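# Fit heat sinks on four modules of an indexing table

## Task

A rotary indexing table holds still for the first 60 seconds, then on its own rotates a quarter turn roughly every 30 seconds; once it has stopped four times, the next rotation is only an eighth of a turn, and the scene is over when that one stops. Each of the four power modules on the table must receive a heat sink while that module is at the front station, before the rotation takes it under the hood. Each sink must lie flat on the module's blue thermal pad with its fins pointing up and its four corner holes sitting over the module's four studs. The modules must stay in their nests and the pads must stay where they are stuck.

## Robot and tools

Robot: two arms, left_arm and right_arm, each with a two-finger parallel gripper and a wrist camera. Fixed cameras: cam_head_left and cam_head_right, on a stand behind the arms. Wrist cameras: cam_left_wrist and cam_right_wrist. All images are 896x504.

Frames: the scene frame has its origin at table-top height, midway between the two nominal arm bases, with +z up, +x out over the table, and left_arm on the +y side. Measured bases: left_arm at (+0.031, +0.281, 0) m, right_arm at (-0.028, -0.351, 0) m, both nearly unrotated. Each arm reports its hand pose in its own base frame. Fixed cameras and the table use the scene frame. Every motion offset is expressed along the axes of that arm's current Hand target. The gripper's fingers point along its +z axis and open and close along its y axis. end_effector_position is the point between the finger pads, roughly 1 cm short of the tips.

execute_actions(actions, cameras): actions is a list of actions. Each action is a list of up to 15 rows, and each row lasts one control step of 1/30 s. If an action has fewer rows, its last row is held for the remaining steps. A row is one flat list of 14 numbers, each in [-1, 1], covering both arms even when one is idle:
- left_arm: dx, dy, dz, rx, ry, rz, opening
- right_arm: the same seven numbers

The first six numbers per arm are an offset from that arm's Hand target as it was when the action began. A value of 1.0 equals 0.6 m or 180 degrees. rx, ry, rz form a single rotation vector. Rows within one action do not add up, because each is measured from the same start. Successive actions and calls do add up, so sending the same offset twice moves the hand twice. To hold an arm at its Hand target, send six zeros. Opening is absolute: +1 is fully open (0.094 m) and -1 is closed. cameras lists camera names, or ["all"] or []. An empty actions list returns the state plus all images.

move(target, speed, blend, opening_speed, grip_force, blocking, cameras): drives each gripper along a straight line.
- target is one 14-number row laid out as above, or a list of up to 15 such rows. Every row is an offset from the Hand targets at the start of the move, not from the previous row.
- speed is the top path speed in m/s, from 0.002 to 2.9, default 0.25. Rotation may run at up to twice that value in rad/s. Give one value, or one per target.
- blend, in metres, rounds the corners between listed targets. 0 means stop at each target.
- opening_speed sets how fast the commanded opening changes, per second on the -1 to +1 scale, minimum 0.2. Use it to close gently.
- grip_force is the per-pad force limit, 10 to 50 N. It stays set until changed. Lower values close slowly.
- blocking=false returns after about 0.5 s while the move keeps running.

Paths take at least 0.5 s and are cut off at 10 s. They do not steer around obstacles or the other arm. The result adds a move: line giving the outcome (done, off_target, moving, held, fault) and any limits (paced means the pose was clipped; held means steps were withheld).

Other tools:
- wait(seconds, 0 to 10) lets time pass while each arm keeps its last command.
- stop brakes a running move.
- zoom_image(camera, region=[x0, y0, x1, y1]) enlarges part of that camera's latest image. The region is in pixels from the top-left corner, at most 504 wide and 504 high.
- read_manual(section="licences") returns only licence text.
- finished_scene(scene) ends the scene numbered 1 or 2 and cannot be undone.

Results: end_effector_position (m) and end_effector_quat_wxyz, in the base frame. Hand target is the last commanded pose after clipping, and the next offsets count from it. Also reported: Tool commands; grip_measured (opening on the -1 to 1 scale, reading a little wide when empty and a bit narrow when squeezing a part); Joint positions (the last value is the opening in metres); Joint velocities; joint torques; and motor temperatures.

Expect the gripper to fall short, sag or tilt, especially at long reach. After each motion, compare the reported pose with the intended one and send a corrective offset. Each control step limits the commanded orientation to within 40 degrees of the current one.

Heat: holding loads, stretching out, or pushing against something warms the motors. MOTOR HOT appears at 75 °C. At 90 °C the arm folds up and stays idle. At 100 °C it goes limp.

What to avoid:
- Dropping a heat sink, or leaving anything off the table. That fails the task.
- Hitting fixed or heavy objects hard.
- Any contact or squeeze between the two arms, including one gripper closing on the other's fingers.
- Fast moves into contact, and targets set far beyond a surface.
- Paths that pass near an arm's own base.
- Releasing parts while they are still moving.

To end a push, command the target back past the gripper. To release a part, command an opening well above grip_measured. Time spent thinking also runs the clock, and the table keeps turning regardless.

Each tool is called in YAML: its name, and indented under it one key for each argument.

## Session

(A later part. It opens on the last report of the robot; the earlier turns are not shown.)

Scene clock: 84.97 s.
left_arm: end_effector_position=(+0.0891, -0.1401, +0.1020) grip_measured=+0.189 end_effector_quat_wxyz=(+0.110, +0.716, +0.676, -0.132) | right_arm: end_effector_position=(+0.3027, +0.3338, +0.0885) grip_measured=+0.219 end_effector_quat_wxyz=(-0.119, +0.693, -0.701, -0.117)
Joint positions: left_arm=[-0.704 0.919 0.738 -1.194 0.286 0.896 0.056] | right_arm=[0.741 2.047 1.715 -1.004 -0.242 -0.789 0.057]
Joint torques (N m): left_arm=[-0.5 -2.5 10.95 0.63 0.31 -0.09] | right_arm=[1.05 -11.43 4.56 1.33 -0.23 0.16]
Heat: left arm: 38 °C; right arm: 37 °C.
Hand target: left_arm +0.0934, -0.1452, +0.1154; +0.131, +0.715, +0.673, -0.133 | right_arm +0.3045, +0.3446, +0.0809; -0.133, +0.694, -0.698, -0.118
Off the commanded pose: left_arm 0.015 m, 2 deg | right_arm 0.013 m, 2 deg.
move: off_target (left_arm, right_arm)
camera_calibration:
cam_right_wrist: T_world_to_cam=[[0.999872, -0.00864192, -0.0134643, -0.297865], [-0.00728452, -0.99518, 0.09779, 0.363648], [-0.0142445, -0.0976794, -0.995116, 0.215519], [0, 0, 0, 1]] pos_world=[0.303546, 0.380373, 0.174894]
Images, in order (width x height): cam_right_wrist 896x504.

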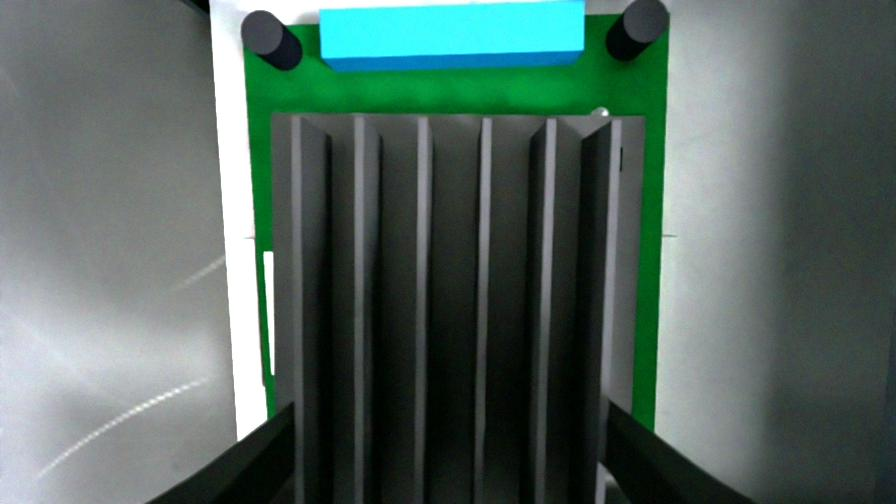

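move:
  target:
    - [0,0,0,0,0,0,0.02,-0.0160,-0.0017,-0.0457,0,0,0,0.02]
    - [0,0,0,0,0,0,0.02,-0.0005,-0.0005,-0.0027,0,0,0,0.02]
  speed: 0.14
  cameras: ["cam_right_wrist"]

zoom_image:
  camera: "cam_right_wrist"
  region: [230, 0, 680, 250]

Scene clock: 87.63 s.
left_arm: end_effector_position=(+0.0891, -0.1401, +0.1020) grip_measured=+0.189 end_effector_quat_wxyz=(+0.110, +0.716, +0.676, -0.132) | right_arm: end_effector_position=(+0.3059, +0.3418, +0.0900) grip_measured=+0.219 end_effector_quat_wxyz=(-0.135, +0.695, -0.696, -0.119)
Joint positions: left_arm=[-0.704 0.919 0.738 -1.194 0.286 0.896 0.056] | right_arm=[0.749 2.049 1.714 -0.969 -0.245 -0.788 0.057]
Joint torques (N m): left_arm=[-0.53 -2.45 10.99 0.63 0.3 -0.1] | right_arm=[0.4 -11.69 5.19 1 -0.2 0.13]
Heat: left arm: 38 °C; right arm: 37 °C.
Hand target: left_arm +0.0934, -0.1452, +0.1154; +0.131, +0.715, +0.673, -0.133 | right_arm +0.3048, +0.3443, +0.0825; -0.133, +0.694, -0.698, -0.118
Off the commanded pose: left_arm 0.015 m, 2 deg | right_arm 0.008 m, 0 deg.
move: off_target (left_arm)
camera_calibration:
cam_right_wrist: T_world_to_cam=[[0.999958, -0.00141728, 0.0090527, -0.305478], [-0.0020758, -0.997319, 0.0731525, 0.372853], [0.00892475, -0.0731683, -0.99728, 0.202626], [0, 0, 0, 1]] pos_world=[0.30443, 0.386246, 0.177565]
Images, in order (width x height): cam_right_wrist 896x504.

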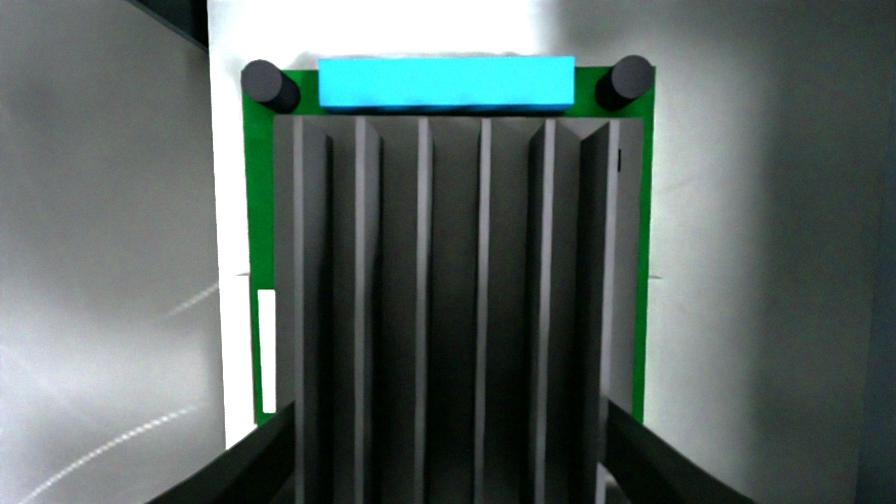

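Scaled by 1.120 from the camera's 896x504 image, which has a finer 1280x720 frame.

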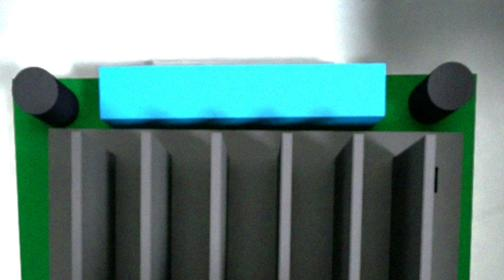

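move:
  target:
    - [0,0,0,0,0,0,0.02,-0.0147,0.0022,-0.0435,0,0,0,0.02]
    - [0,0,0,0,0,0,0.02,0.0018,0.0035,0.0020,0,0,0,0.02]
  speed: 0.14
  cameras: ["cam_right_wrist"]

zoom_image:
  camera: "cam_right_wrist"
  region: [230, 0, 680, 250]

Scene clock: 90.10 s.
left_arm: end_effector_position=(+0.0891, -0.1401, +0.1020) grip_measured=+0.189 end_effector_quat_wxyz=(+0.110, +0.716, +0.676, -0.132) | right_arm: end_effector_position=(+0.3015, +0.3393, +0.0867) grip_measured=+0.219 end_effector_quat_wxyz=(-0.125, +0.696, -0.697, -0.121)
Joint positions: left_arm=[-0.704 0.919 0.738 -1.194 0.286 0.896 0.056] | right_arm=[0.75 2.049 1.705 -0.979 -0.249 -0.788 0.057]
Joint torques (N m): left_arm=[-0.5 -2.5 11 0.63 0.31 -0.1] | right_arm=[0.47 -12.3 4.53 1.18 -0.15 0.18]
Heat: left arm: 38 °C; right arm: 37 °C.
Hand target: left_arm +0.0934, -0.1452, +0.1154; +0.131, +0.715, +0.673, -0.133 | right_arm +0.3027, +0.3438, +0.0809; -0.133, +0.694, -0.698, -0.118
Off the commanded pose: left_arm 0.015 m, 2 deg | right_arm 0.007 m, 1 deg.
move: off_target (left_arm)
camera_calibration:
cam_right_wrist: T_world_to_cam=[[0.999967, 0.000465821, -0.00810283, -0.300203], [0.00113959, -0.99652, 0.0833478, 0.368583], [-0.0080358, -0.0833543, -0.996488, 0.20767], [0, 0, 0, 1]] pos_world=[0.301442, 0.384751, 0.173788]
Images, in order (width x height): cam_right_wrist 896x504.

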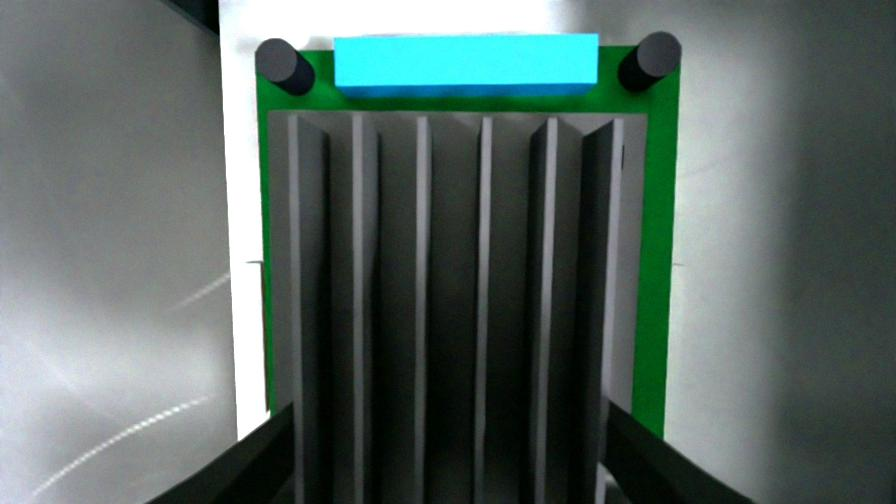

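Scaled by 1.120 from the camera's 896x504 image, which has a finer 1280x720 frame.

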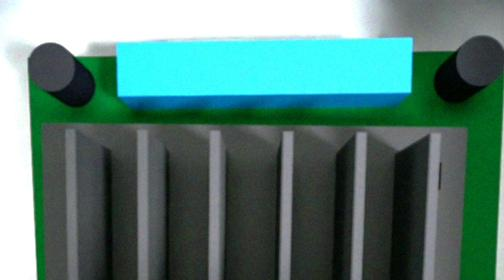

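move:
  target:
    - [0,0,0,0,0,0,0.02,-0.0172,-0.0017,-0.0470,0,0,0,0.02]
    - [0,0,0,0,0,0,0.02,-0.0008,-0.0009,-0.0031,0,0,0,0.02]
  speed: 0.14
  cameras: ["cam_right_wrist"]

zoom_image:
  camera: "cam_right_wrist"
  region: [230, 0, 680, 250]

Scene clock: 92.37 s.
left_arm: end_effector_position=(+0.0891, -0.1401, +0.1020) grip_measured=+0.189 end_effector_quat_wxyz=(+0.110, +0.716, +0.676, -0.132) | right_arm: end_effector_position=(+0.3009, +0.3393, +0.0874) grip_measured=+0.219 end_effector_quat_wxyz=(-0.124, +0.696, -0.697, -0.121)
Joint positions: left_arm=[-0.704 0.919 0.738 -1.194 0.286 0.896 0.056] | right_arm=[0.751 2.049 1.708 -0.985 -0.249 -0.787 0.057]
Joint torques (N m): left_arm=[-0.5 -2.51 11.06 0.63 0.31 -0.09] | right_arm=[0.4 -12.31 4.89 1.14 -0.16 0.16]
Heat: left arm: 39 °C; right arm: 37 °C.
Hand target: left_arm +0.0934, -0.1452, +0.1154; +0.131, +0.715, +0.673, -0.133 | right_arm +0.3031, +0.3435, +0.0827; -0.133, +0.694, -0.698, -0.118
Off the commanded pose: left_arm 0.015 m, 2 deg | right_arm 0.007 m, 1 deg.
move: off_target (left_arm)
camera_calibration:
cam_right_wrist: T_world_to_cam=[[0.999954, 0.000646767, -0.00952106, -0.299418], [0.00145791, -0.996343, 0.0854364, 0.368106], [-0.00943098, -0.0854464, -0.996298, 0.209466], [0, 0, 0, 1]] pos_world=[0.300843, 0.384852, 0.17439]
Images, in order (width x height): cam_right_wrist 896x504.

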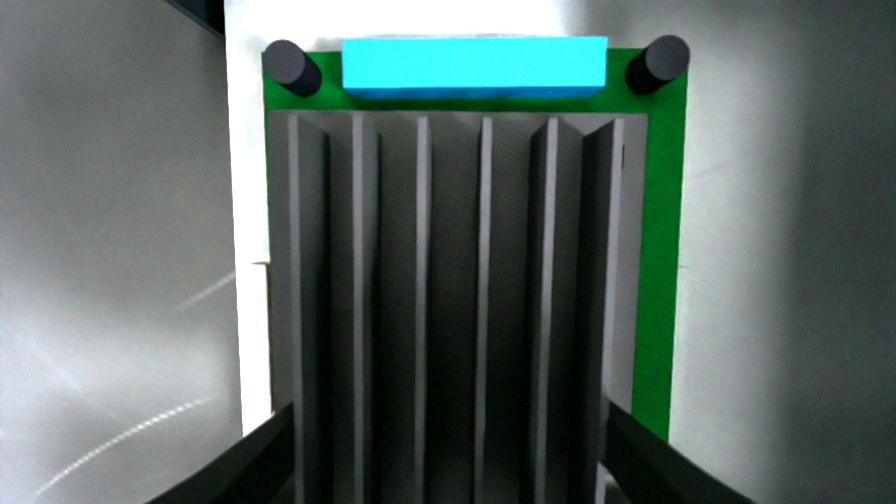

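Scaled by 1.120 from the camera's 896x504 image, which has a finer 1280x720 frame.

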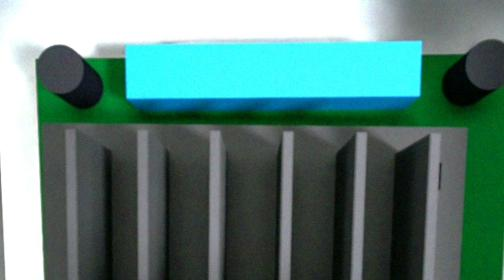

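move:
  target:
    - [0,0,0,0,0,0,0.02,-0.0168,-0.0023,-0.0423,0,0,0,0.02]
    - [0,0,0,0,0,0,0.02,-0.0025,-0.0024,-0.0040,0,0,0,0.02]
  speed: 0.14
  cameras: ["cam_right_wrist"]

zoom_image:
  camera: "cam_right_wrist"
  region: [230, 0, 680, 250]

Scene clock: 94.70 s.
left_arm: end_effector_position=(+0.0891, -0.1401, +0.1020) grip_measured=+0.189 end_effector_quat_wxyz=(+0.110, +0.716, +0.676, -0.132) | right_arm: end_effector_position=(+0.3034, +0.3414, +0.0901) grip_measured=+0.219 end_effector_quat_wxyz=(-0.130, +0.696, -0.696, -0.120)
Joint positions: left_arm=[-0.704 0.919 0.738 -1.194 0.286 0.896 0.056] | right_arm=[0.751 2.049 1.716 -0.979 -0.247 -0.787 0.057]
Joint torques (N m): left_arm=[-0.47 -2.51 11.02 0.63 0.32 -0.1] | right_arm=[0.27 -11.92 5.68 0.99 -0.17 0.17]
Heat: left arm: 39 °C; right arm: 37 °C.
Hand target: left_arm +0.0934, -0.1452, +0.1154; +0.131, +0.715, +0.673, -0.133 | right_arm +0.3045, +0.3441, +0.0856; -0.133, +0.694, -0.698, -0.118
Off the commanded pose: left_arm 0.015 m, 2 deg | right_arm 0.005 m, 0 deg.
move: off_target (left_arm)
camera_calibration:
cam_right_wrist: T_world_to_cam=[[0.999999, 0.000404721, 0.00102684, -0.302874], [0.000324284, -0.997019, 0.0771602, 0.371295], [0.00105501, -0.0771598, -0.997018, 0.20653], [0, 0, 0, 1]] pos_world=[0.302536, 0.386246, 0.177576]
Images, in order (width x height): cam_right_wrist 896x504.

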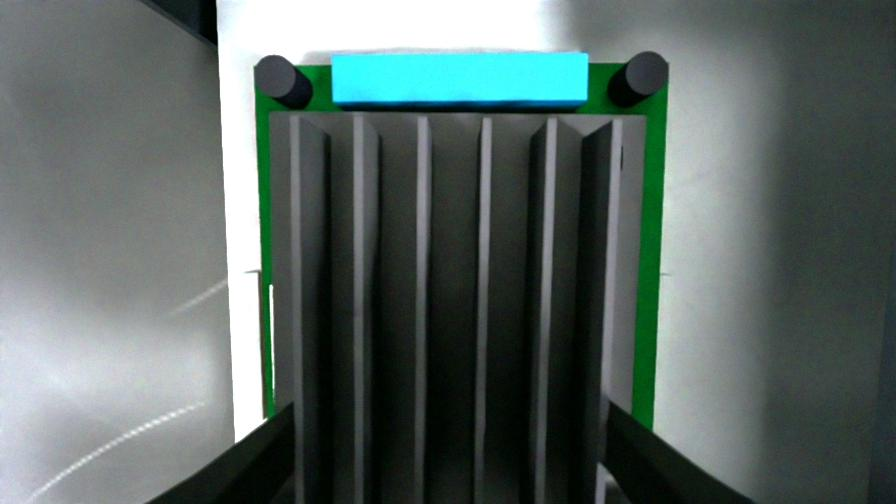

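Scaled by 1.120 from the camera's 896x504 image, which has a finer 1280x720 frame.

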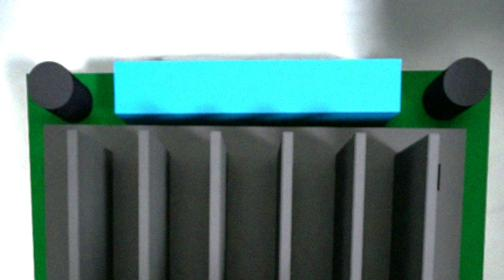

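move:
  target:
    - [0,0,0,0,0,0,0.02,-0.0104,-0.0090,-0.0404,-0.0016,-0.0001,-0.0042,0.02]
    - [0,0,0,0,0,0,0.02,0.0042,-0.0084,-0.0014,-0.0016,-0.0001,-0.0042,0.02]
  speed: 0.14
  cameras: ["cam_right_wrist"]

zoom_image:
  camera: "cam_right_wrist"
  region: [230, 0, 680, 250]

Scene clock: 97.53 s.
left_arm: end_effector_position=(+0.0891, -0.1401, +0.1020) grip_measured=+0.189 end_effector_quat_wxyz=(+0.110, +0.716, +0.676, -0.132) | right_arm: end_effector_position=(+0.3052, +0.3414, +0.0899) grip_measured=+0.219 end_effector_quat_wxyz=(-0.128, +0.698, -0.694, -0.119)
Joint positions: left_arm=[-0.704 0.919 0.738 -1.194 0.286 0.896 0.056] | right_arm=[0.748 2.06 1.734 -0.993 -0.247 -0.796 0.057]
Joint torques (N m): left_arm=[-0.51 -2.44 10.96 0.63 0.32 -0.11] | right_arm=[-0.62 -12.01 5.65 1 -0.26 -0.09]
Heat: left arm: 39 °C; right arm: 37 °C.
Hand target: left_arm +0.0934, -0.1452, +0.1154; +0.131, +0.715, +0.673, -0.133 | right_arm +0.3095, +0.3414, +0.0857; -0.132, +0.699, -0.693, -0.119
Off the commanded pose: left_arm 0.015 m, 2 deg | right_arm 0.006 m, 1 deg.
move: off_target (left_arm)
camera_calibration:
cam_right_wrist: T_world_to_cam=[[0.99998, 0.00629219, -0.000886577, -0.306506], [0.00634368, -0.996619, 0.0819225, 0.368889], [-0.000368107, -0.0819265, -0.996638, 0.208371], [0, 0, 0, 1]] pos_world=[0.304237, 0.386642, 0.177178]
Images, in order (width x height): cam_right_wrist 896x504.

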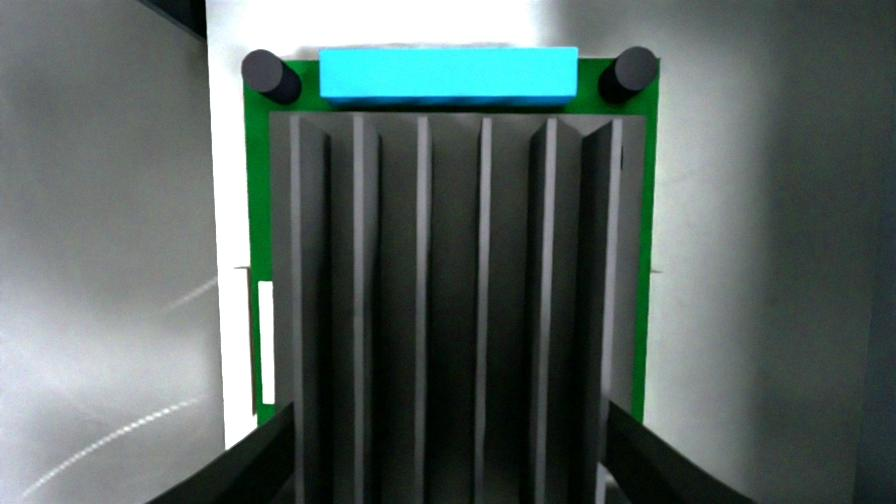

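Scaled by 1.120 from the camera's 896x504 image, which has a finer 1280x720 frame.

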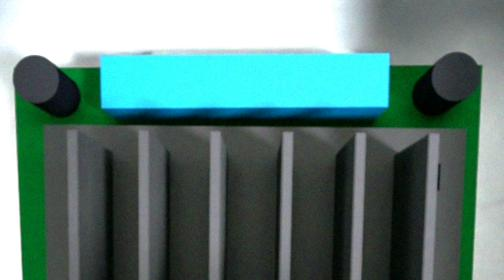

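move:
  target:
    - [0,0,0,0,0,0,0.02,0.0056,0.0074,0.0021,0,0,0,0.02]
    - [0,0,0,0,0,0,0.02,0.0098,0.0076,0.0130,0,0,0,0.02]
  speed: 0.15
  cameras: ["cam_right_wrist"]

Scene clock: 99.07 s.
left_arm: end_effector_position=(+0.0891, -0.1401, +0.1020) grip_measured=+0.189 end_effector_quat_wxyz=(+0.110, +0.716, +0.676, -0.132) | right_arm: end_effector_position=(+0.3043, +0.3413, +0.0786) grip_measured=+0.219 end_effector_quat_wxyz=(-0.129, +0.698, -0.694, -0.121)
Joint positions: left_arm=[-0.704 0.919 0.738 -1.194 0.286 0.896 0.056] | right_arm=[0.748 2.06 1.688 -0.944 -0.252 -0.797 0.057]
Joint torques (N m): left_arm=[-0.57 -2.51 11.02 0.62 0.32 -0.08] | right_arm=[-0.42 -13.49 4.56 0.98 -0.21 -0.03]
Heat: left arm: 39 °C; right arm: 37 °C.
Hand target: left_arm +0.0934, -0.1452, +0.1154; +0.131, +0.715, +0.673, -0.133 | right_arm +0.3054, +0.3386, +0.0763; -0.132, +0.699, -0.693, -0.119
Off the commanded pose: left_arm 0.015 m, 2 deg | right_arm 0.004 m, 0 deg.
move: off_target (left_arm)
camera_calibration:
cam_right_wrist: T_world_to_cam=[[0.999966, 0.00805981, -0.00147351, -0.306194], [0.00814969, -0.996966, 0.0774131, 0.369644], [-0.000845101, -0.0774225, -0.996998, 0.195633], [0, 0, 0, 1]] pos_world=[0.303337, 0.386136, 0.165979]
Images, in order (width x height): cam_right_wrist 896x504.

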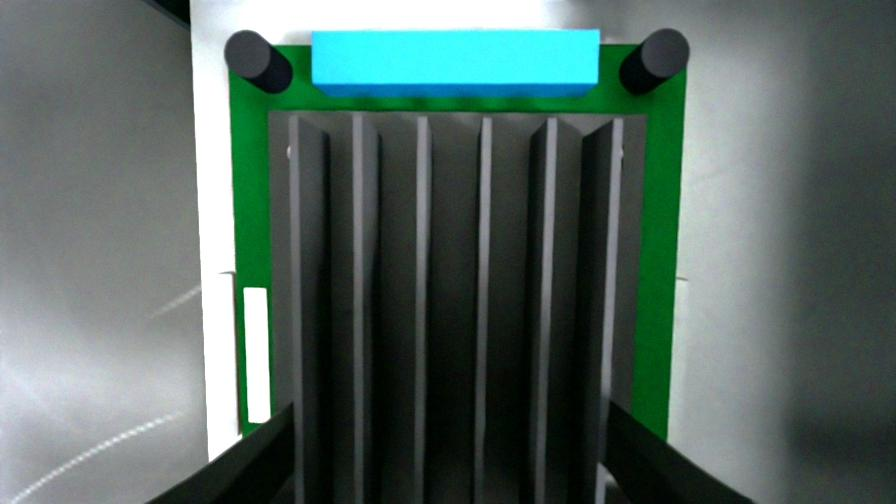

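move:
  target:
    - [0,0,0,0,0,0,0.02,-0.0023,0,-0.0062,0,0,0,0.48]
    - [0,0,0,0,0,0,0.02,-0.0146,0,-0.039,0,0,0,0.48]
    - [0,0,0,0,0,0,0.02,-0.0583,-0.003,-0.156,0,0,0,0.48]
  speed: [0.06,0.06,0.3]
  opening_speed: 1.0
  blend: [0,0.01,0]
  cameras: ["cam_right_wrist"]

Scene clock: 101.57 s.
left_arm: end_effector_position=(+0.0891, -0.1401, +0.1020) grip_measured=+0.189 end_effector_quat_wxyz=(+0.110, +0.716, +0.676, -0.132) | right_arm: end_effector_position=(+0.3009, +0.3382, +0.1757) grip_measured=+0.477 end_effector_quat_wxyz=(-0.132, +0.699, -0.693, -0.121)
Joint positions: left_arm=[-0.704 0.919 0.738 -1.194 0.286 0.896 0.056] | right_arm=[0.748 2.06 2.075 -1.325 -0.252 -0.798 0.069]
Joint torques (N m): left_arm=[-0.5 -2.47 10.96 0.62 0.3 -0.1] | right_arm=[-0.49 -10.95 8.35 0.71 -0.2 0]
Heat: left arm: 39 °C; right arm: 37 °C.
Hand target: left_arm +0.0934, -0.1452, +0.1154; +0.131, +0.715, +0.673, -0.133 | right_arm +0.3051, +0.3385, +0.1761; -0.132, +0.699, -0.693, -0.119
Off the commanded pose: left_arm 0.015 m, 2 deg | right_arm 0.004 m, 0 deg.
move: off_target (left_arm)
camera_calibration:
cam_right_wrist: T_world_to_cam=[[0.999953, 0.00914424, 0.00309967, -0.303836], [0.00889115, -0.997244, 0.0736551, 0.359623], [0.00376465, -0.0736241, -0.997279, 0.289607], [0, 0, 0, 1]] pos_world=[0.299534, 0.382732, 0.263273]
Images, in order (width x height): cam_right_wrist 896x504.

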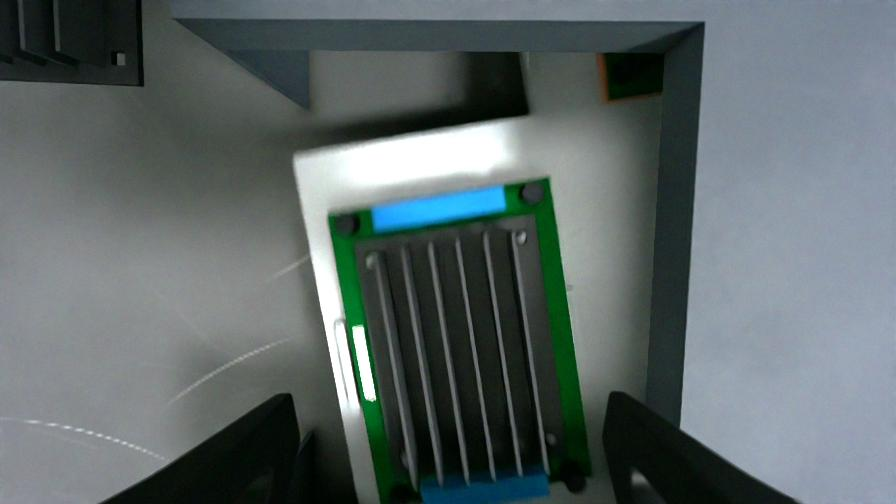

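move:
  target:
    - [-0.0435,0.0123,-0.0900,0,0.001,0,0.02,0.1193,-0.0080,-0.0622,0,0,0,0.48]
    - [-0.1675,0.2203,-0.0295,-0.0012,0.0036,-0.0031,0.02,0.3710,-0.0648,-0.1512,0,0,0,0.6]
    - [-0.1780,0.2815,0.0112,-0.0012,0.0036,-0.0031,0.02,0.5993,-0.1533,-0.1295,0,0,0,0.7]
  speed: [0.25,0.3,0.25]
  blend: [0.02,0.02,0]
  cameras: ["cam_left_wrist","cam_right_wrist"]

Scene clock: 106.80 s.
left_arm: end_effector_position=(+0.2423, -0.2476, +0.1399) grip_measured=+0.189 end_effector_quat_wxyz=(+0.100, +0.710, +0.685, -0.130) | right_arm: end_effector_position=(+0.3960, -0.0260, +0.1233) grip_measured=+0.697 end_effector_quat_wxyz=(-0.129, +0.694, -0.698, -0.120)
Joint positions: left_arm=[-0.654 1.69 1.457 -1.174 0.286 0.93 0.056] | right_arm=[-0.215 2.114 1.957 -1.478 -0.347 -1.791 0.08]
Joint torques (N m): left_arm=[0.02 -8.13 11.19 0.89 0.32 0.1] | right_arm=[0.25 -11.02 8.06 0.03 -0.39 -0.09]
Heat: left arm: 40 °C; right arm: 38 °C.
Hand target: left_arm +0.2557, -0.2568, +0.1499; +0.128, +0.713, +0.678, -0.128 | right_arm +0.4001, -0.0249, +0.1250; -0.132, +0.699, -0.693, -0.119
Off the commanded pose: left_arm 0.019 m, 3 deg | right_arm 0.004 m, 1 deg.
move: off_target (left_arm); blend cut to 0 m at target 2
camera_calibration:
cam_left_wrist: T_world_to_cam=[[-0.997355, 0.0533901, 0.0493278, 0.245855], [0.0578638, 0.993868, 0.0942286, 0.256373], [-0.0439944, 0.0968336, -0.994328, 0.26558], [0, 0, 0, 1]] pos_world=[0.242054, -0.293644, 0.227788]
cam_right_wrist: T_world_to_cam=[[0.999987, -0.0046186, -0.00214174, -0.395094], [-0.00443149, -0.996754, 0.0803881, 0.00381877], [-0.00250607, -0.0803776, -0.996761, 0.212421], [0, 0, 0, 1]] pos_world=[0.395638, 0.0190555, 0.21058]
Images, in order (width x height): cam_left_wrist 896x504, cam_right_wrist 896x504.

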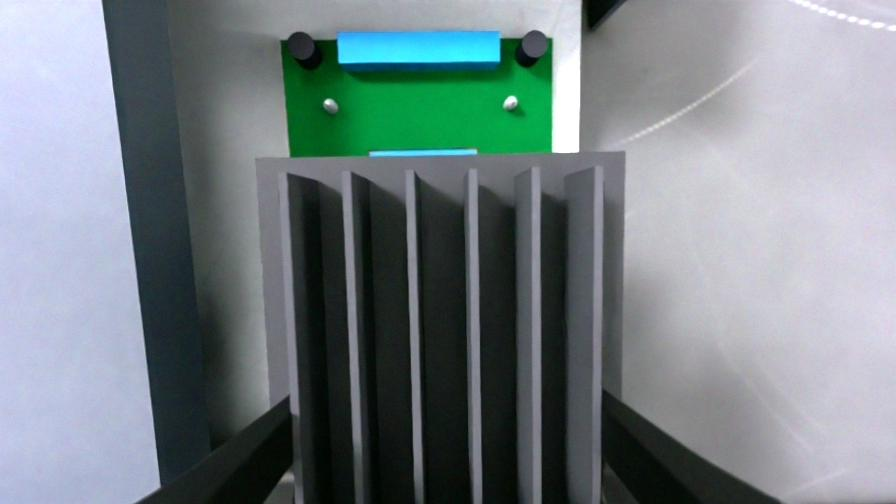

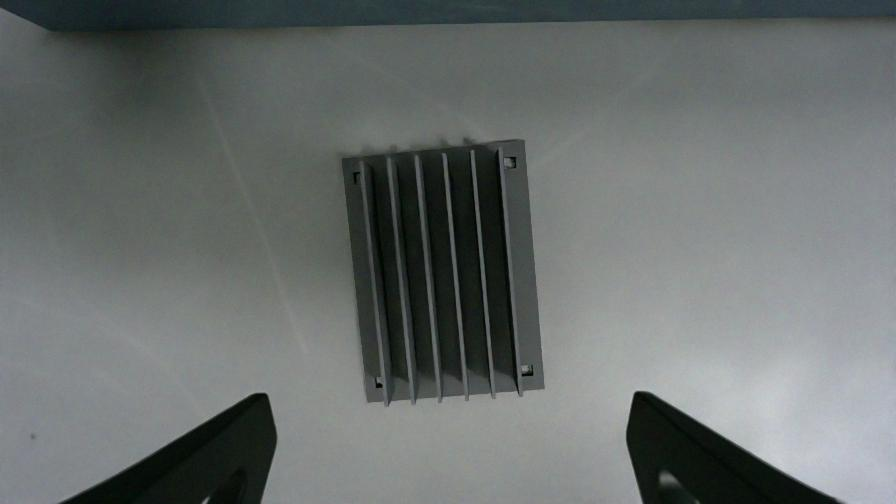

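move:
  target:
    - [-0.0237,-0.0145,0.0837,0,0,0,0.02,0.0318,0.0078,0.1054,-0.0068,-0.0004,-0.0182,0.7]
    - [-0.0090,-0.0148,0.1220,0,0,0,0.02,0.0530,0.0130,0.1757,-0.0068,-0.0004,-0.0182,0.7]
  speed: [0.14,0.12]
  blend: [0.005,0]
  cameras: ["cam_left_wrist","cam_right_wrist"]

zoom_image:
  camera: "cam_left_wrist"
  region: [230, 0, 680, 250]

Scene clock: 109.67 s.
left_arm: end_effector_position=(+0.2424, -0.2843, +0.0874) grip_measured=+0.189 end_effector_quat_wxyz=(+0.123, +0.715, +0.676, -0.132) | right_arm: end_effector_position=(+0.3963, -0.0209, +0.0252) grip_measured=+0.697 end_effector_quat_wxyz=(-0.131, +0.716, -0.676, -0.117)
Joint positions: left_arm=[-0.735 1.754 1.311 -0.896 0.281 0.859 0.056] | right_arm=[-0.203 2.155 1.627 -1.107 -0.348 -1.843 0.08]
Joint torques (N m): left_arm=[-0.69 -8.87 6.56 1.08 0.16 -0.16] | right_arm=[0.42 -10.86 4.23 0.28 -0.36 -0.07]
Heat: left arm: 40 °C; right arm: 37 °C.
Hand target: left_arm +0.2459, -0.2875, +0.0836; +0.128, +0.713, +0.678, -0.128 | right_arm +0.3944, -0.0179, +0.0150; -0.128, +0.720, -0.671, -0.123
Off the commanded pose: left_arm 0.006 m, 1 deg | right_arm 0.011 m, 1 deg.
move: off_target (right_arm)
camera_calibration:
cam_left_wrist: T_world_to_cam=[[-0.997532, 0.0683582, 0.016005, 0.257781], [0.0692009, 0.995802, 0.0599159, 0.298499], [-0.0118421, 0.0608756, -0.998075, 0.19923], [0, 0, 0, 1]] pos_world=[0.238848, -0.326996, 0.176836]
cam_right_wrist: T_world_to_cam=[[0.998275, 0.0562017, 0.0169757, -0.394109], [0.054653, -0.995219, 0.080949, -0.0065358], [0.021444, -0.0798816, -0.996574, 0.105496], [0, 0, 0, 1]] pos_world=[0.391524, 0.0240722, 0.112354]
Images, in order (width x height): cam_left_wrist 896x504, cam_right_wrist 896x504.

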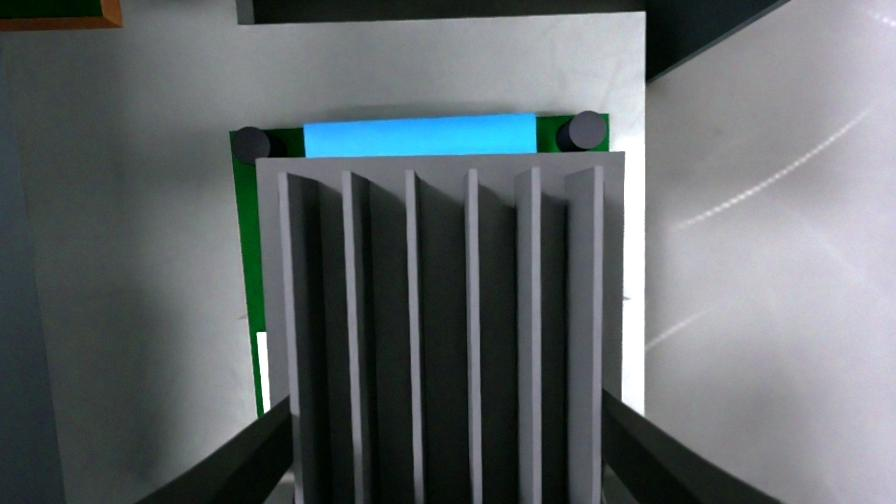

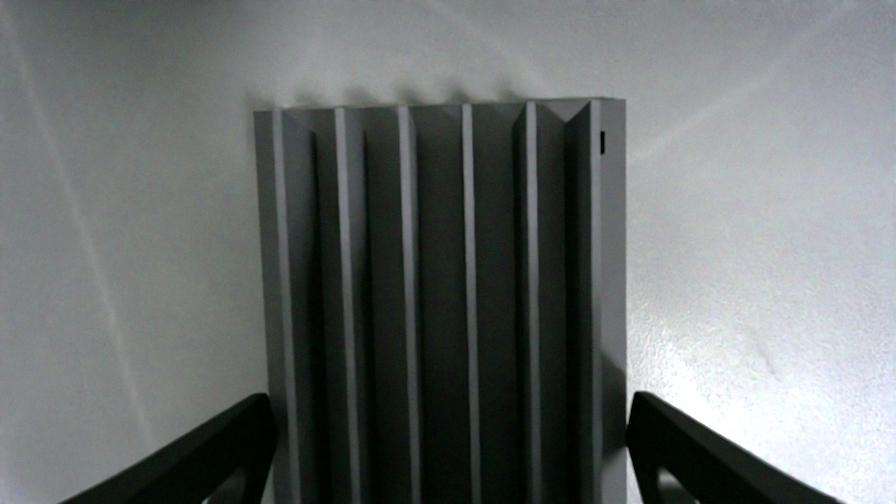

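Scaled by 1.120 from the camera's 896x504 image, which has a finer 1280x720 frame.

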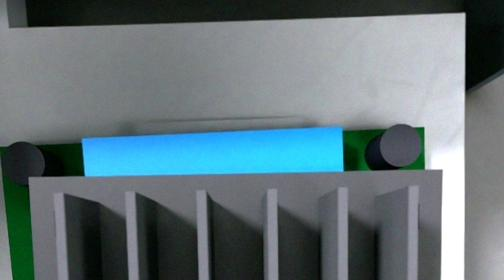

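move:
  target:
    - [0.0060,0.0053,0.0015,-0.0070,0.0001,-0.0053,0.02,-0.0036,0.0040,0.0073,-0.0029,-0.0002,-0.0078,0.7]
    - [0.0060,0.0053,0.0015,-0.0070,0.0001,-0.0053,0.02,-0.0036,0.0040,0.0073,-0.0029,-0.0002,-0.0078,0.02]
  speed: 0.1
  opening_speed: 1.0
  cameras: ["cam_left_wrist","cam_right_wrist"]

zoom_image:
  camera: "cam_left_wrist"
  region: [230, 0, 680, 250]

zoom_image:
  camera: "cam_right_wrist"
  region: [230, 0, 680, 250]

Scene clock: 112.43 s.
left_arm: end_effector_position=(+0.2442, -0.2830, +0.0820) grip_measured=+0.189 end_effector_quat_wxyz=(+0.124, +0.710, +0.682, -0.126) | right_arm: end_effector_position=(+0.3951, -0.0173, +0.0244) grip_measured=+0.216 end_effector_quat_wxyz=(-0.135, +0.722, -0.668, -0.121)
Joint positions: left_arm=[-0.735 1.754 1.29 -0.869 0.268 0.844 0.056] | right_arm=[-0.199 2.155 1.621 -1.106 -0.358 -1.859 0.057]
Joint torques (N m): left_arm=[-0.27 -9.95 6.37 1.1 0.15 -0.16] | right_arm=[0.62 -10.91 3.6 0.33 -0.2 -0.07]
Heat: left arm: 40 °C; right arm: 37 °C.
Hand target: left_arm +0.2493, -0.2846, +0.0815; +0.135, +0.706, +0.685, -0.121 | right_arm +0.3918, -0.0144, +0.0116; -0.127, +0.729, -0.661, -0.125
Off the commanded pose: left_arm 0.005 m, 1 deg | right_arm 0.014 m, 2 deg.
move: off_target (right_arm); target 2's new opening was sent with right_arm's hand 0.014 m and 2 deg from that target
camera_calibration:
cam_left_wrist: T_world_to_cam=[[-0.998663, 0.050959, 0.00865836, 0.255535], [0.0514198, 0.996503, 0.0658598, 0.30145], [-0.00527193, 0.066217, -0.997791, 0.193621], [0, 0, 0, 1]] pos_world=[0.240714, -0.326239, 0.171127]
cam_right_wrist: T_world_to_cam=[[0.996995, 0.0747753, 0.0202324, -0.392313], [0.0731897, -0.994845, 0.0701848, -0.00984951], [0.0253762, -0.0684931, -0.997329, 0.103698], [0, 0, 0, 1]] pos_world=[0.389224, 0.0266392, 0.11205]
Images, in order (width x height): cam_left_wrist 896x504, cam_right_wrist 896x504.

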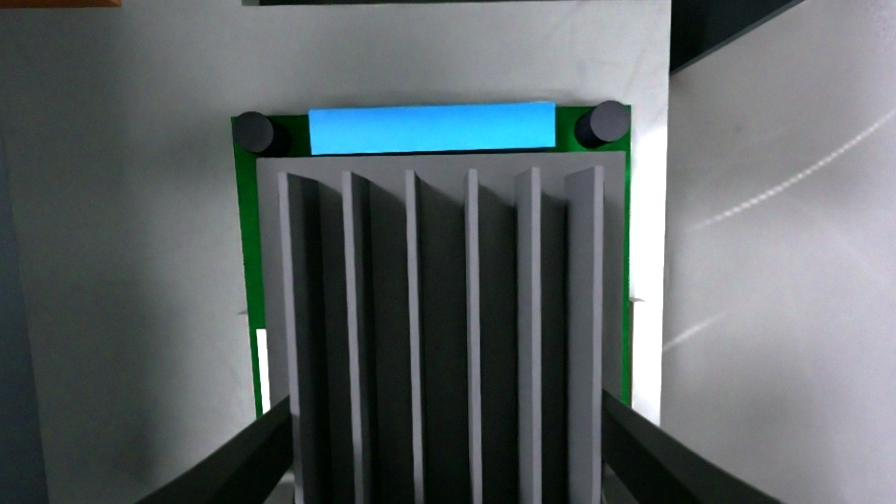

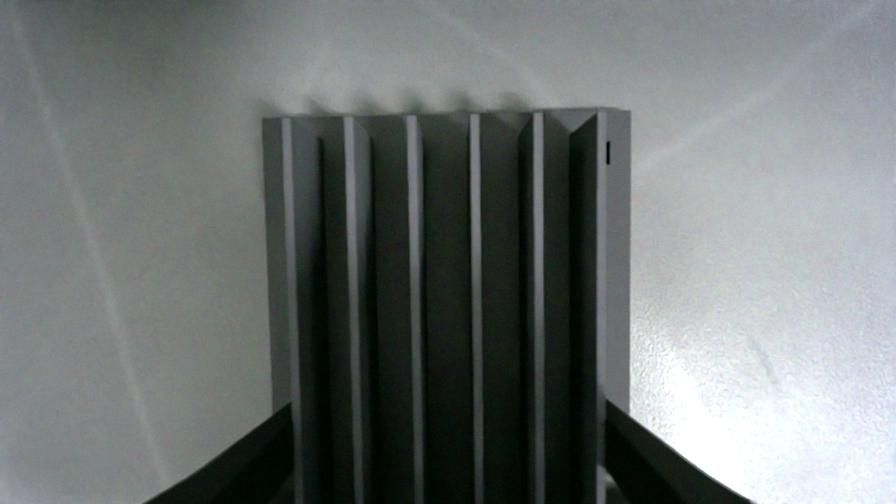

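Scaled by 1.120 from the camera's 896x504 image, which has a finer 1280x720 frame.

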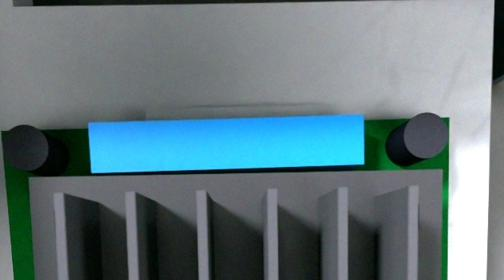

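Scaled by 1.120 from the camera's 896x504 image, which has a finer 1280x720 frame.

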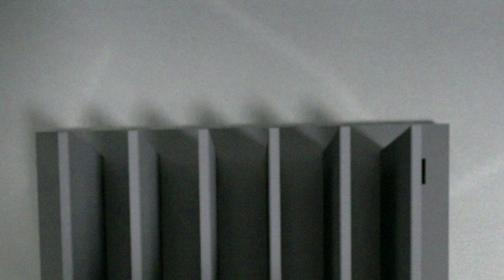

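move:
  target: [0.0048,0.0045,-0.0017,-0.0014,0.0001,-0.0036,0.02,-0.0583,-0.003,-0.1560,0,0,0,0.02]
  speed: 0.12
  cameras: ["cam_left_wrist"]

zoom_image:
  camera: "cam_left_wrist"
  region: [230, 0, 680, 250]

Scene clock: 114.70 s.
left_arm: end_effector_position=(+0.2461, -0.2815, +0.0820) grip_measured=+0.189 end_effector_quat_wxyz=(+0.125, +0.707, +0.684, -0.126) | right_arm: end_effector_position=(+0.3876, -0.0171, +0.0888) grip_measured=+0.216 end_effector_quat_wxyz=(-0.114, +0.717, -0.671, -0.147)
Joint positions: left_arm=[-0.729 1.754 1.29 -0.868 0.268 0.842 0.056] | right_arm=[-0.198 2.147 1.864 -1.425 -0.349 -1.859 0.057]
Joint torques (N m): left_arm=[0.09 -10.13 6.15 1.09 0.13 -0.16] | right_arm=[0.65 -16.69 8.24 -0.16 -0.32 -0.08]
Heat: left arm: 40 °C; right arm: 37 °C.
Hand target: left_arm +0.2520, -0.2817, +0.0815; +0.136, +0.701, +0.689, -0.121 | right_arm +0.3917, -0.0145, +0.1115; -0.127, +0.728, -0.662, -0.125
Off the commanded pose: left_arm 0.006 m, 2 deg | right_arm 0.023 m, 3 deg.
move: off_target (right_arm)
camera_calibration:
cam_left_wrist: T_world_to_cam=[[-0.999024, 0.0433575, 0.00841569, 0.255318], [0.0438177, 0.996878, 0.0656854, 0.301951], [-0.00554146, 0.06599, -0.997805, 0.193534], [0, 0, 0, 1]] pos_world=[0.24291, -0.324849, 0.171127]
Images, in order (width x height): cam_left_wrist 896x504.

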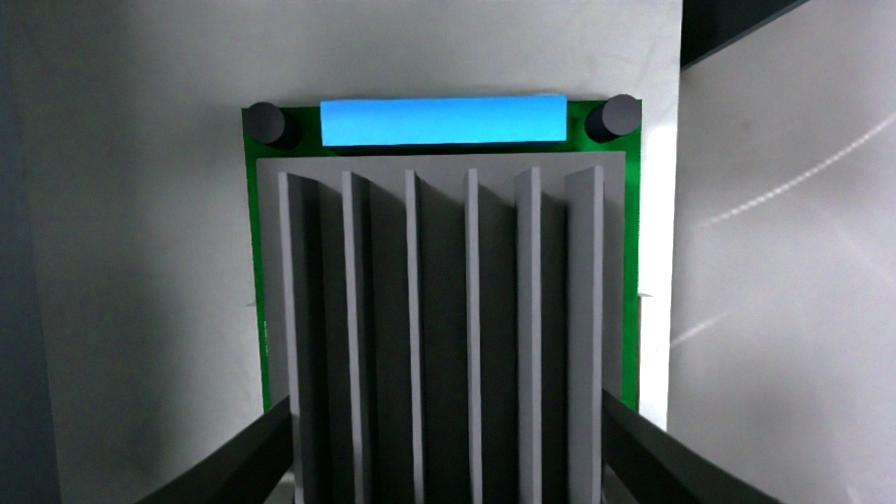

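Scaled by 1.120 from the camera's 896x504 image, which has a finer 1280x720 frame.

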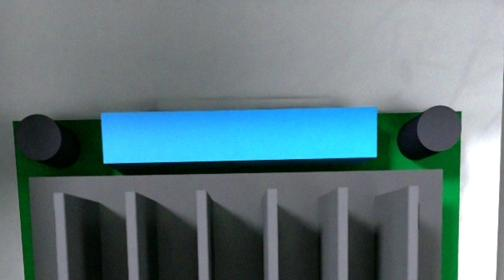

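move:
  target: [0.0053,-0.0004,0.0140,0,0,0,0.02,0,0,0,0,0,0,0.02]
  speed: 0.06
  cameras: ["cam_left_wrist"]

zoom_image:
  camera: "cam_left_wrist"
  region: [230, 0, 680, 250]

Scene clock: 116.00 s.
left_arm: end_effector_position=(+0.2458, -0.2812, +0.0752) grip_measured=+0.189 end_effector_quat_wxyz=(+0.128, +0.707, +0.684, -0.125) | right_arm: end_effector_position=(+0.3875, -0.0171, +0.0888) grip_measured=+0.216 end_effector_quat_wxyz=(-0.114, +0.717, -0.672, -0.147)
Joint positions: left_arm=[-0.729 1.754 1.261 -0.834 0.267 0.842 0.056] | right_arm=[-0.198 2.147 1.864 -1.425 -0.349 -1.859 0.057]
Joint torques (N m): left_arm=[0.1 -9.26 6.39 1.1 0.13 -0.16] | right_arm=[0.62 -16.73 8.23 -0.19 -0.32 -0.08]
Heat: left arm: 40 °C; right arm: 38 °C.
Hand target: left_arm +0.2520, -0.2817, +0.0725; +0.136, +0.701, +0.689, -0.121 | right_arm +0.3917, -0.0145, +0.1115; -0.127, +0.728, -0.662, -0.125
Off the commanded pose: left_arm 0.007 m, 1 deg | right_arm 0.023 m, 3 deg.
move: off_target (right_arm)
camera_calibration:
cam_left_wrist: T_world_to_cam=[[-0.999055, 0.0432672, 0.00405877, 0.255323], [0.0434365, 0.997095, 0.0625664, 0.302382], [-0.0013399, 0.0626836, -0.998033, 0.184839], [0, 0, 0, 1]] pos_world=[0.242195, -0.324138, 0.16452]
Images, in order (width x height): cam_left_wrist 896x504.

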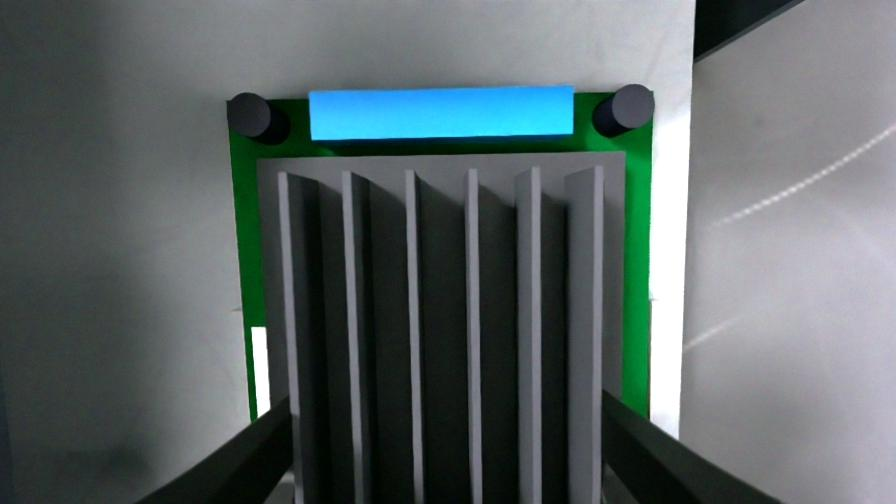

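Scaled by 1.120 from the camera's 896x504 image, which has a finer 1280x720 frame.

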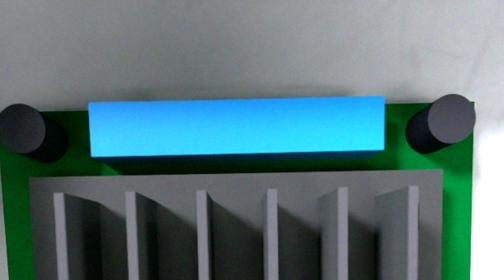

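move:
  target: [0.0041,-0.0003,0.0109,0,0,0,0.02,0,0,0,0,0,0,0.02]
  speed: 0.06
  cameras: ["cam_left_wrist"]

zoom_image:
  camera: "cam_left_wrist"
  region: [570, 150, 650, 210]

zoom_image:
  camera: "cam_left_wrist"
  region: [245, 150, 325, 210]

Scene clock: 116.93 s.
left_arm: end_effector_position=(+0.2457, -0.2811, +0.0737) grip_measured=+0.189 end_effector_quat_wxyz=(+0.128, +0.707, +0.685, -0.125) | right_arm: end_effector_position=(+0.3875, -0.0171, +0.0888) grip_measured=+0.216 end_effector_quat_wxyz=(-0.114, +0.717, -0.672, -0.147)
Joint positions: left_arm=[-0.729 1.754 1.255 -0.827 0.267 0.84 0.056] | right_arm=[-0.198 2.147 1.864 -1.425 -0.349 -1.859 0.057]
Joint torques (N m): left_arm=[0.06 -8.54 4.93 1.34 0.15 -0.12] | right_arm=[0.64 -16.77 8.23 -0.19 -0.32 -0.08]
Heat: left arm: 39 °C; right arm: 38 °C.
Hand target: left_arm +0.2520, -0.2817, +0.0654; +0.136, +0.701, +0.689, -0.121 | right_arm +0.3917, -0.0145, +0.1115; -0.127, +0.728, -0.662, -0.125
Off the commanded pose: left_arm 0.010 m, 1 deg | right_arm 0.023 m, 3 deg.
move: off_target (right_arm)
camera_calibration:
cam_left_wrist: T_world_to_cam=[[-0.999144, 0.0411657, 0.00398502, 0.254676], [0.0413334, 0.997234, 0.0617674, 0.303055], [-0.0014313, 0.0618793, -0.998083, 0.183205], [0, 0, 0, 1]] pos_world=[0.242194, -0.324038, 0.163119]
Images, in order (width x height): cam_left_wrist 896x504.

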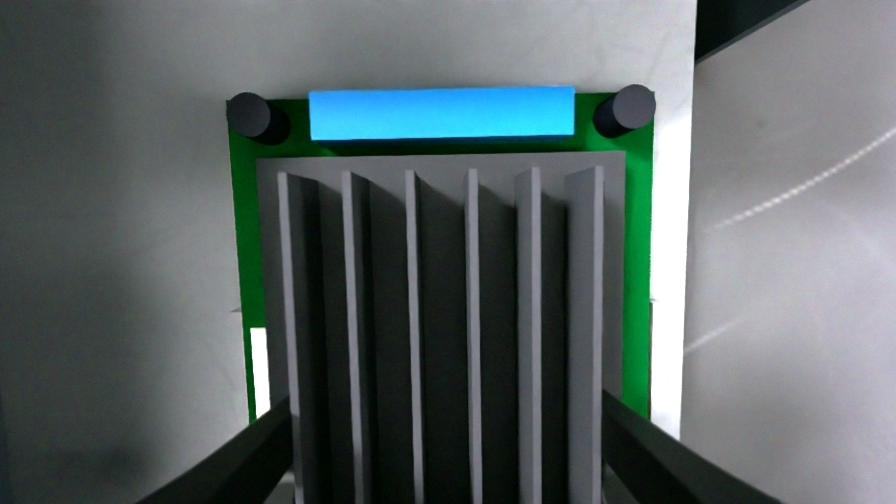

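Scaled by 6.300 from the camera's 896x504 image, which has a finer 1280x720 frame.

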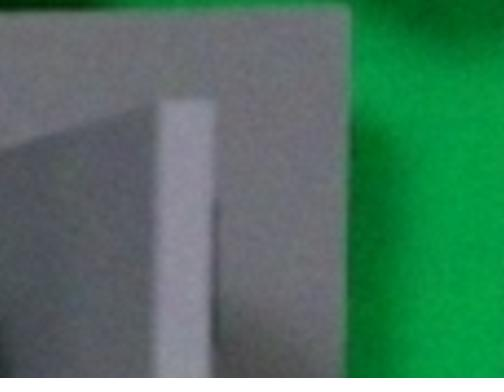

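Scaled by 6.300 from the camera's 896x504 image, which has a finer 1280x720 frame.

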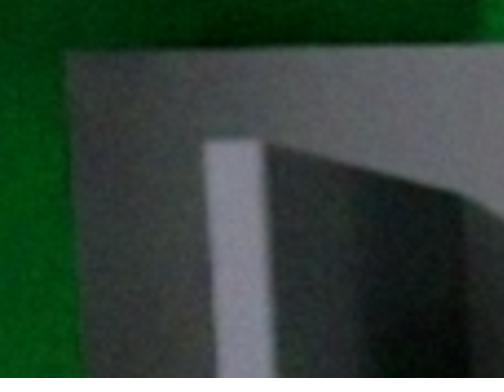

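move:
  target: [0.0030,-0.0002,0.0078,0,0,0,0.02,0,0,0,0,0,0,0.02]
  speed: 0.06
  cameras: ["cam_left_wrist","cam_head_left"]

zoom_image:
  camera: "cam_left_wrist"
  region: [230, 0, 680, 250]

Scene clock: 118.23 s.
left_arm: end_effector_position=(+0.2460, -0.2816, +0.0728) grip_measured=+0.189 end_effector_quat_wxyz=(+0.130, +0.707, +0.684, -0.126) | right_arm: end_effector_position=(+0.3875, -0.0171, +0.0888) grip_measured=+0.216 end_effector_quat_wxyz=(-0.114, +0.717, -0.672, -0.147)
Joint positions: left_arm=[-0.729 1.754 1.25 -0.818 0.268 0.84 0.056] | right_arm=[-0.198 2.147 1.864 -1.425 -0.349 -1.859 0.057]
Joint torques (N m): left_arm=[0.12 -8.03 4.04 1.45 0.14 -0.13] | right_arm=[0.68 -16.8 8.24 -0.19 -0.32 -0.1]
Heat: left arm: 39 °C; right arm: 39 °C.
Hand target: left_arm +0.2520, -0.2817, +0.0605; +0.136, +0.701, +0.689, -0.121 | right_arm +0.3917, -0.0145, +0.1115; -0.127, +0.728, -0.662, -0.125
Off the commanded pose: left_arm 0.014 m, 1 deg | right_arm 0.023 m, 3 deg.
move: off_target (left_arm, right_arm)
camera_calibration:
cam_left_wrist: T_world_to_cam=[[-0.999136, 0.0415161, 0.00166758, 0.255268], [0.0415425, 0.997419, 0.0585612, 0.303818], [0.000767957, 0.0585799, -0.998282, 0.180843], [0, 0, 0, 1]] pos_world=[0.242287, -0.324226, 0.162315]
Images, in order (width x height): cam_head_left 896x504, cam_left_wrist 896x504.

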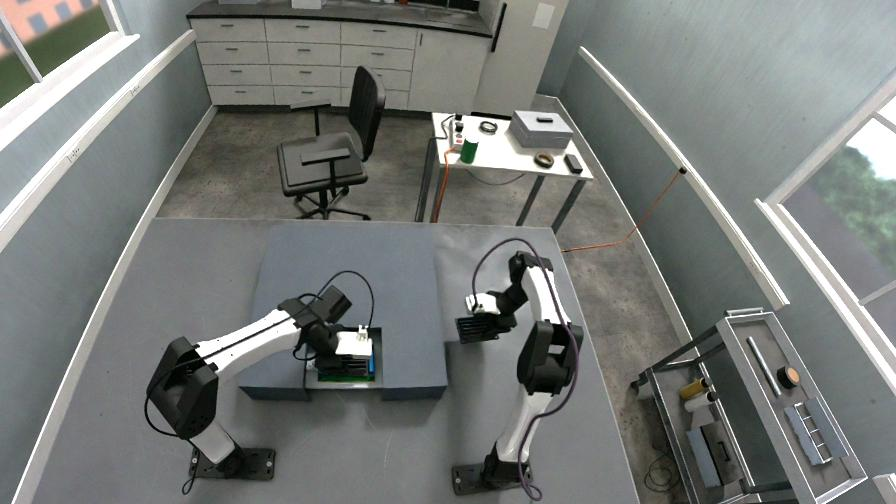

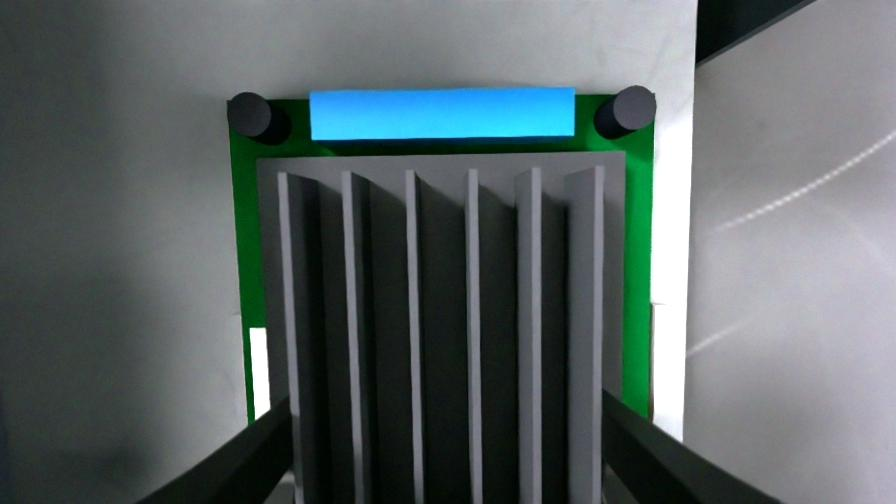

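Scaled by 1.120 from the camera's 896x504 image, which has a finer 1280x720 frame.

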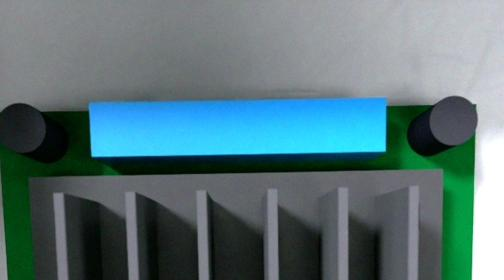

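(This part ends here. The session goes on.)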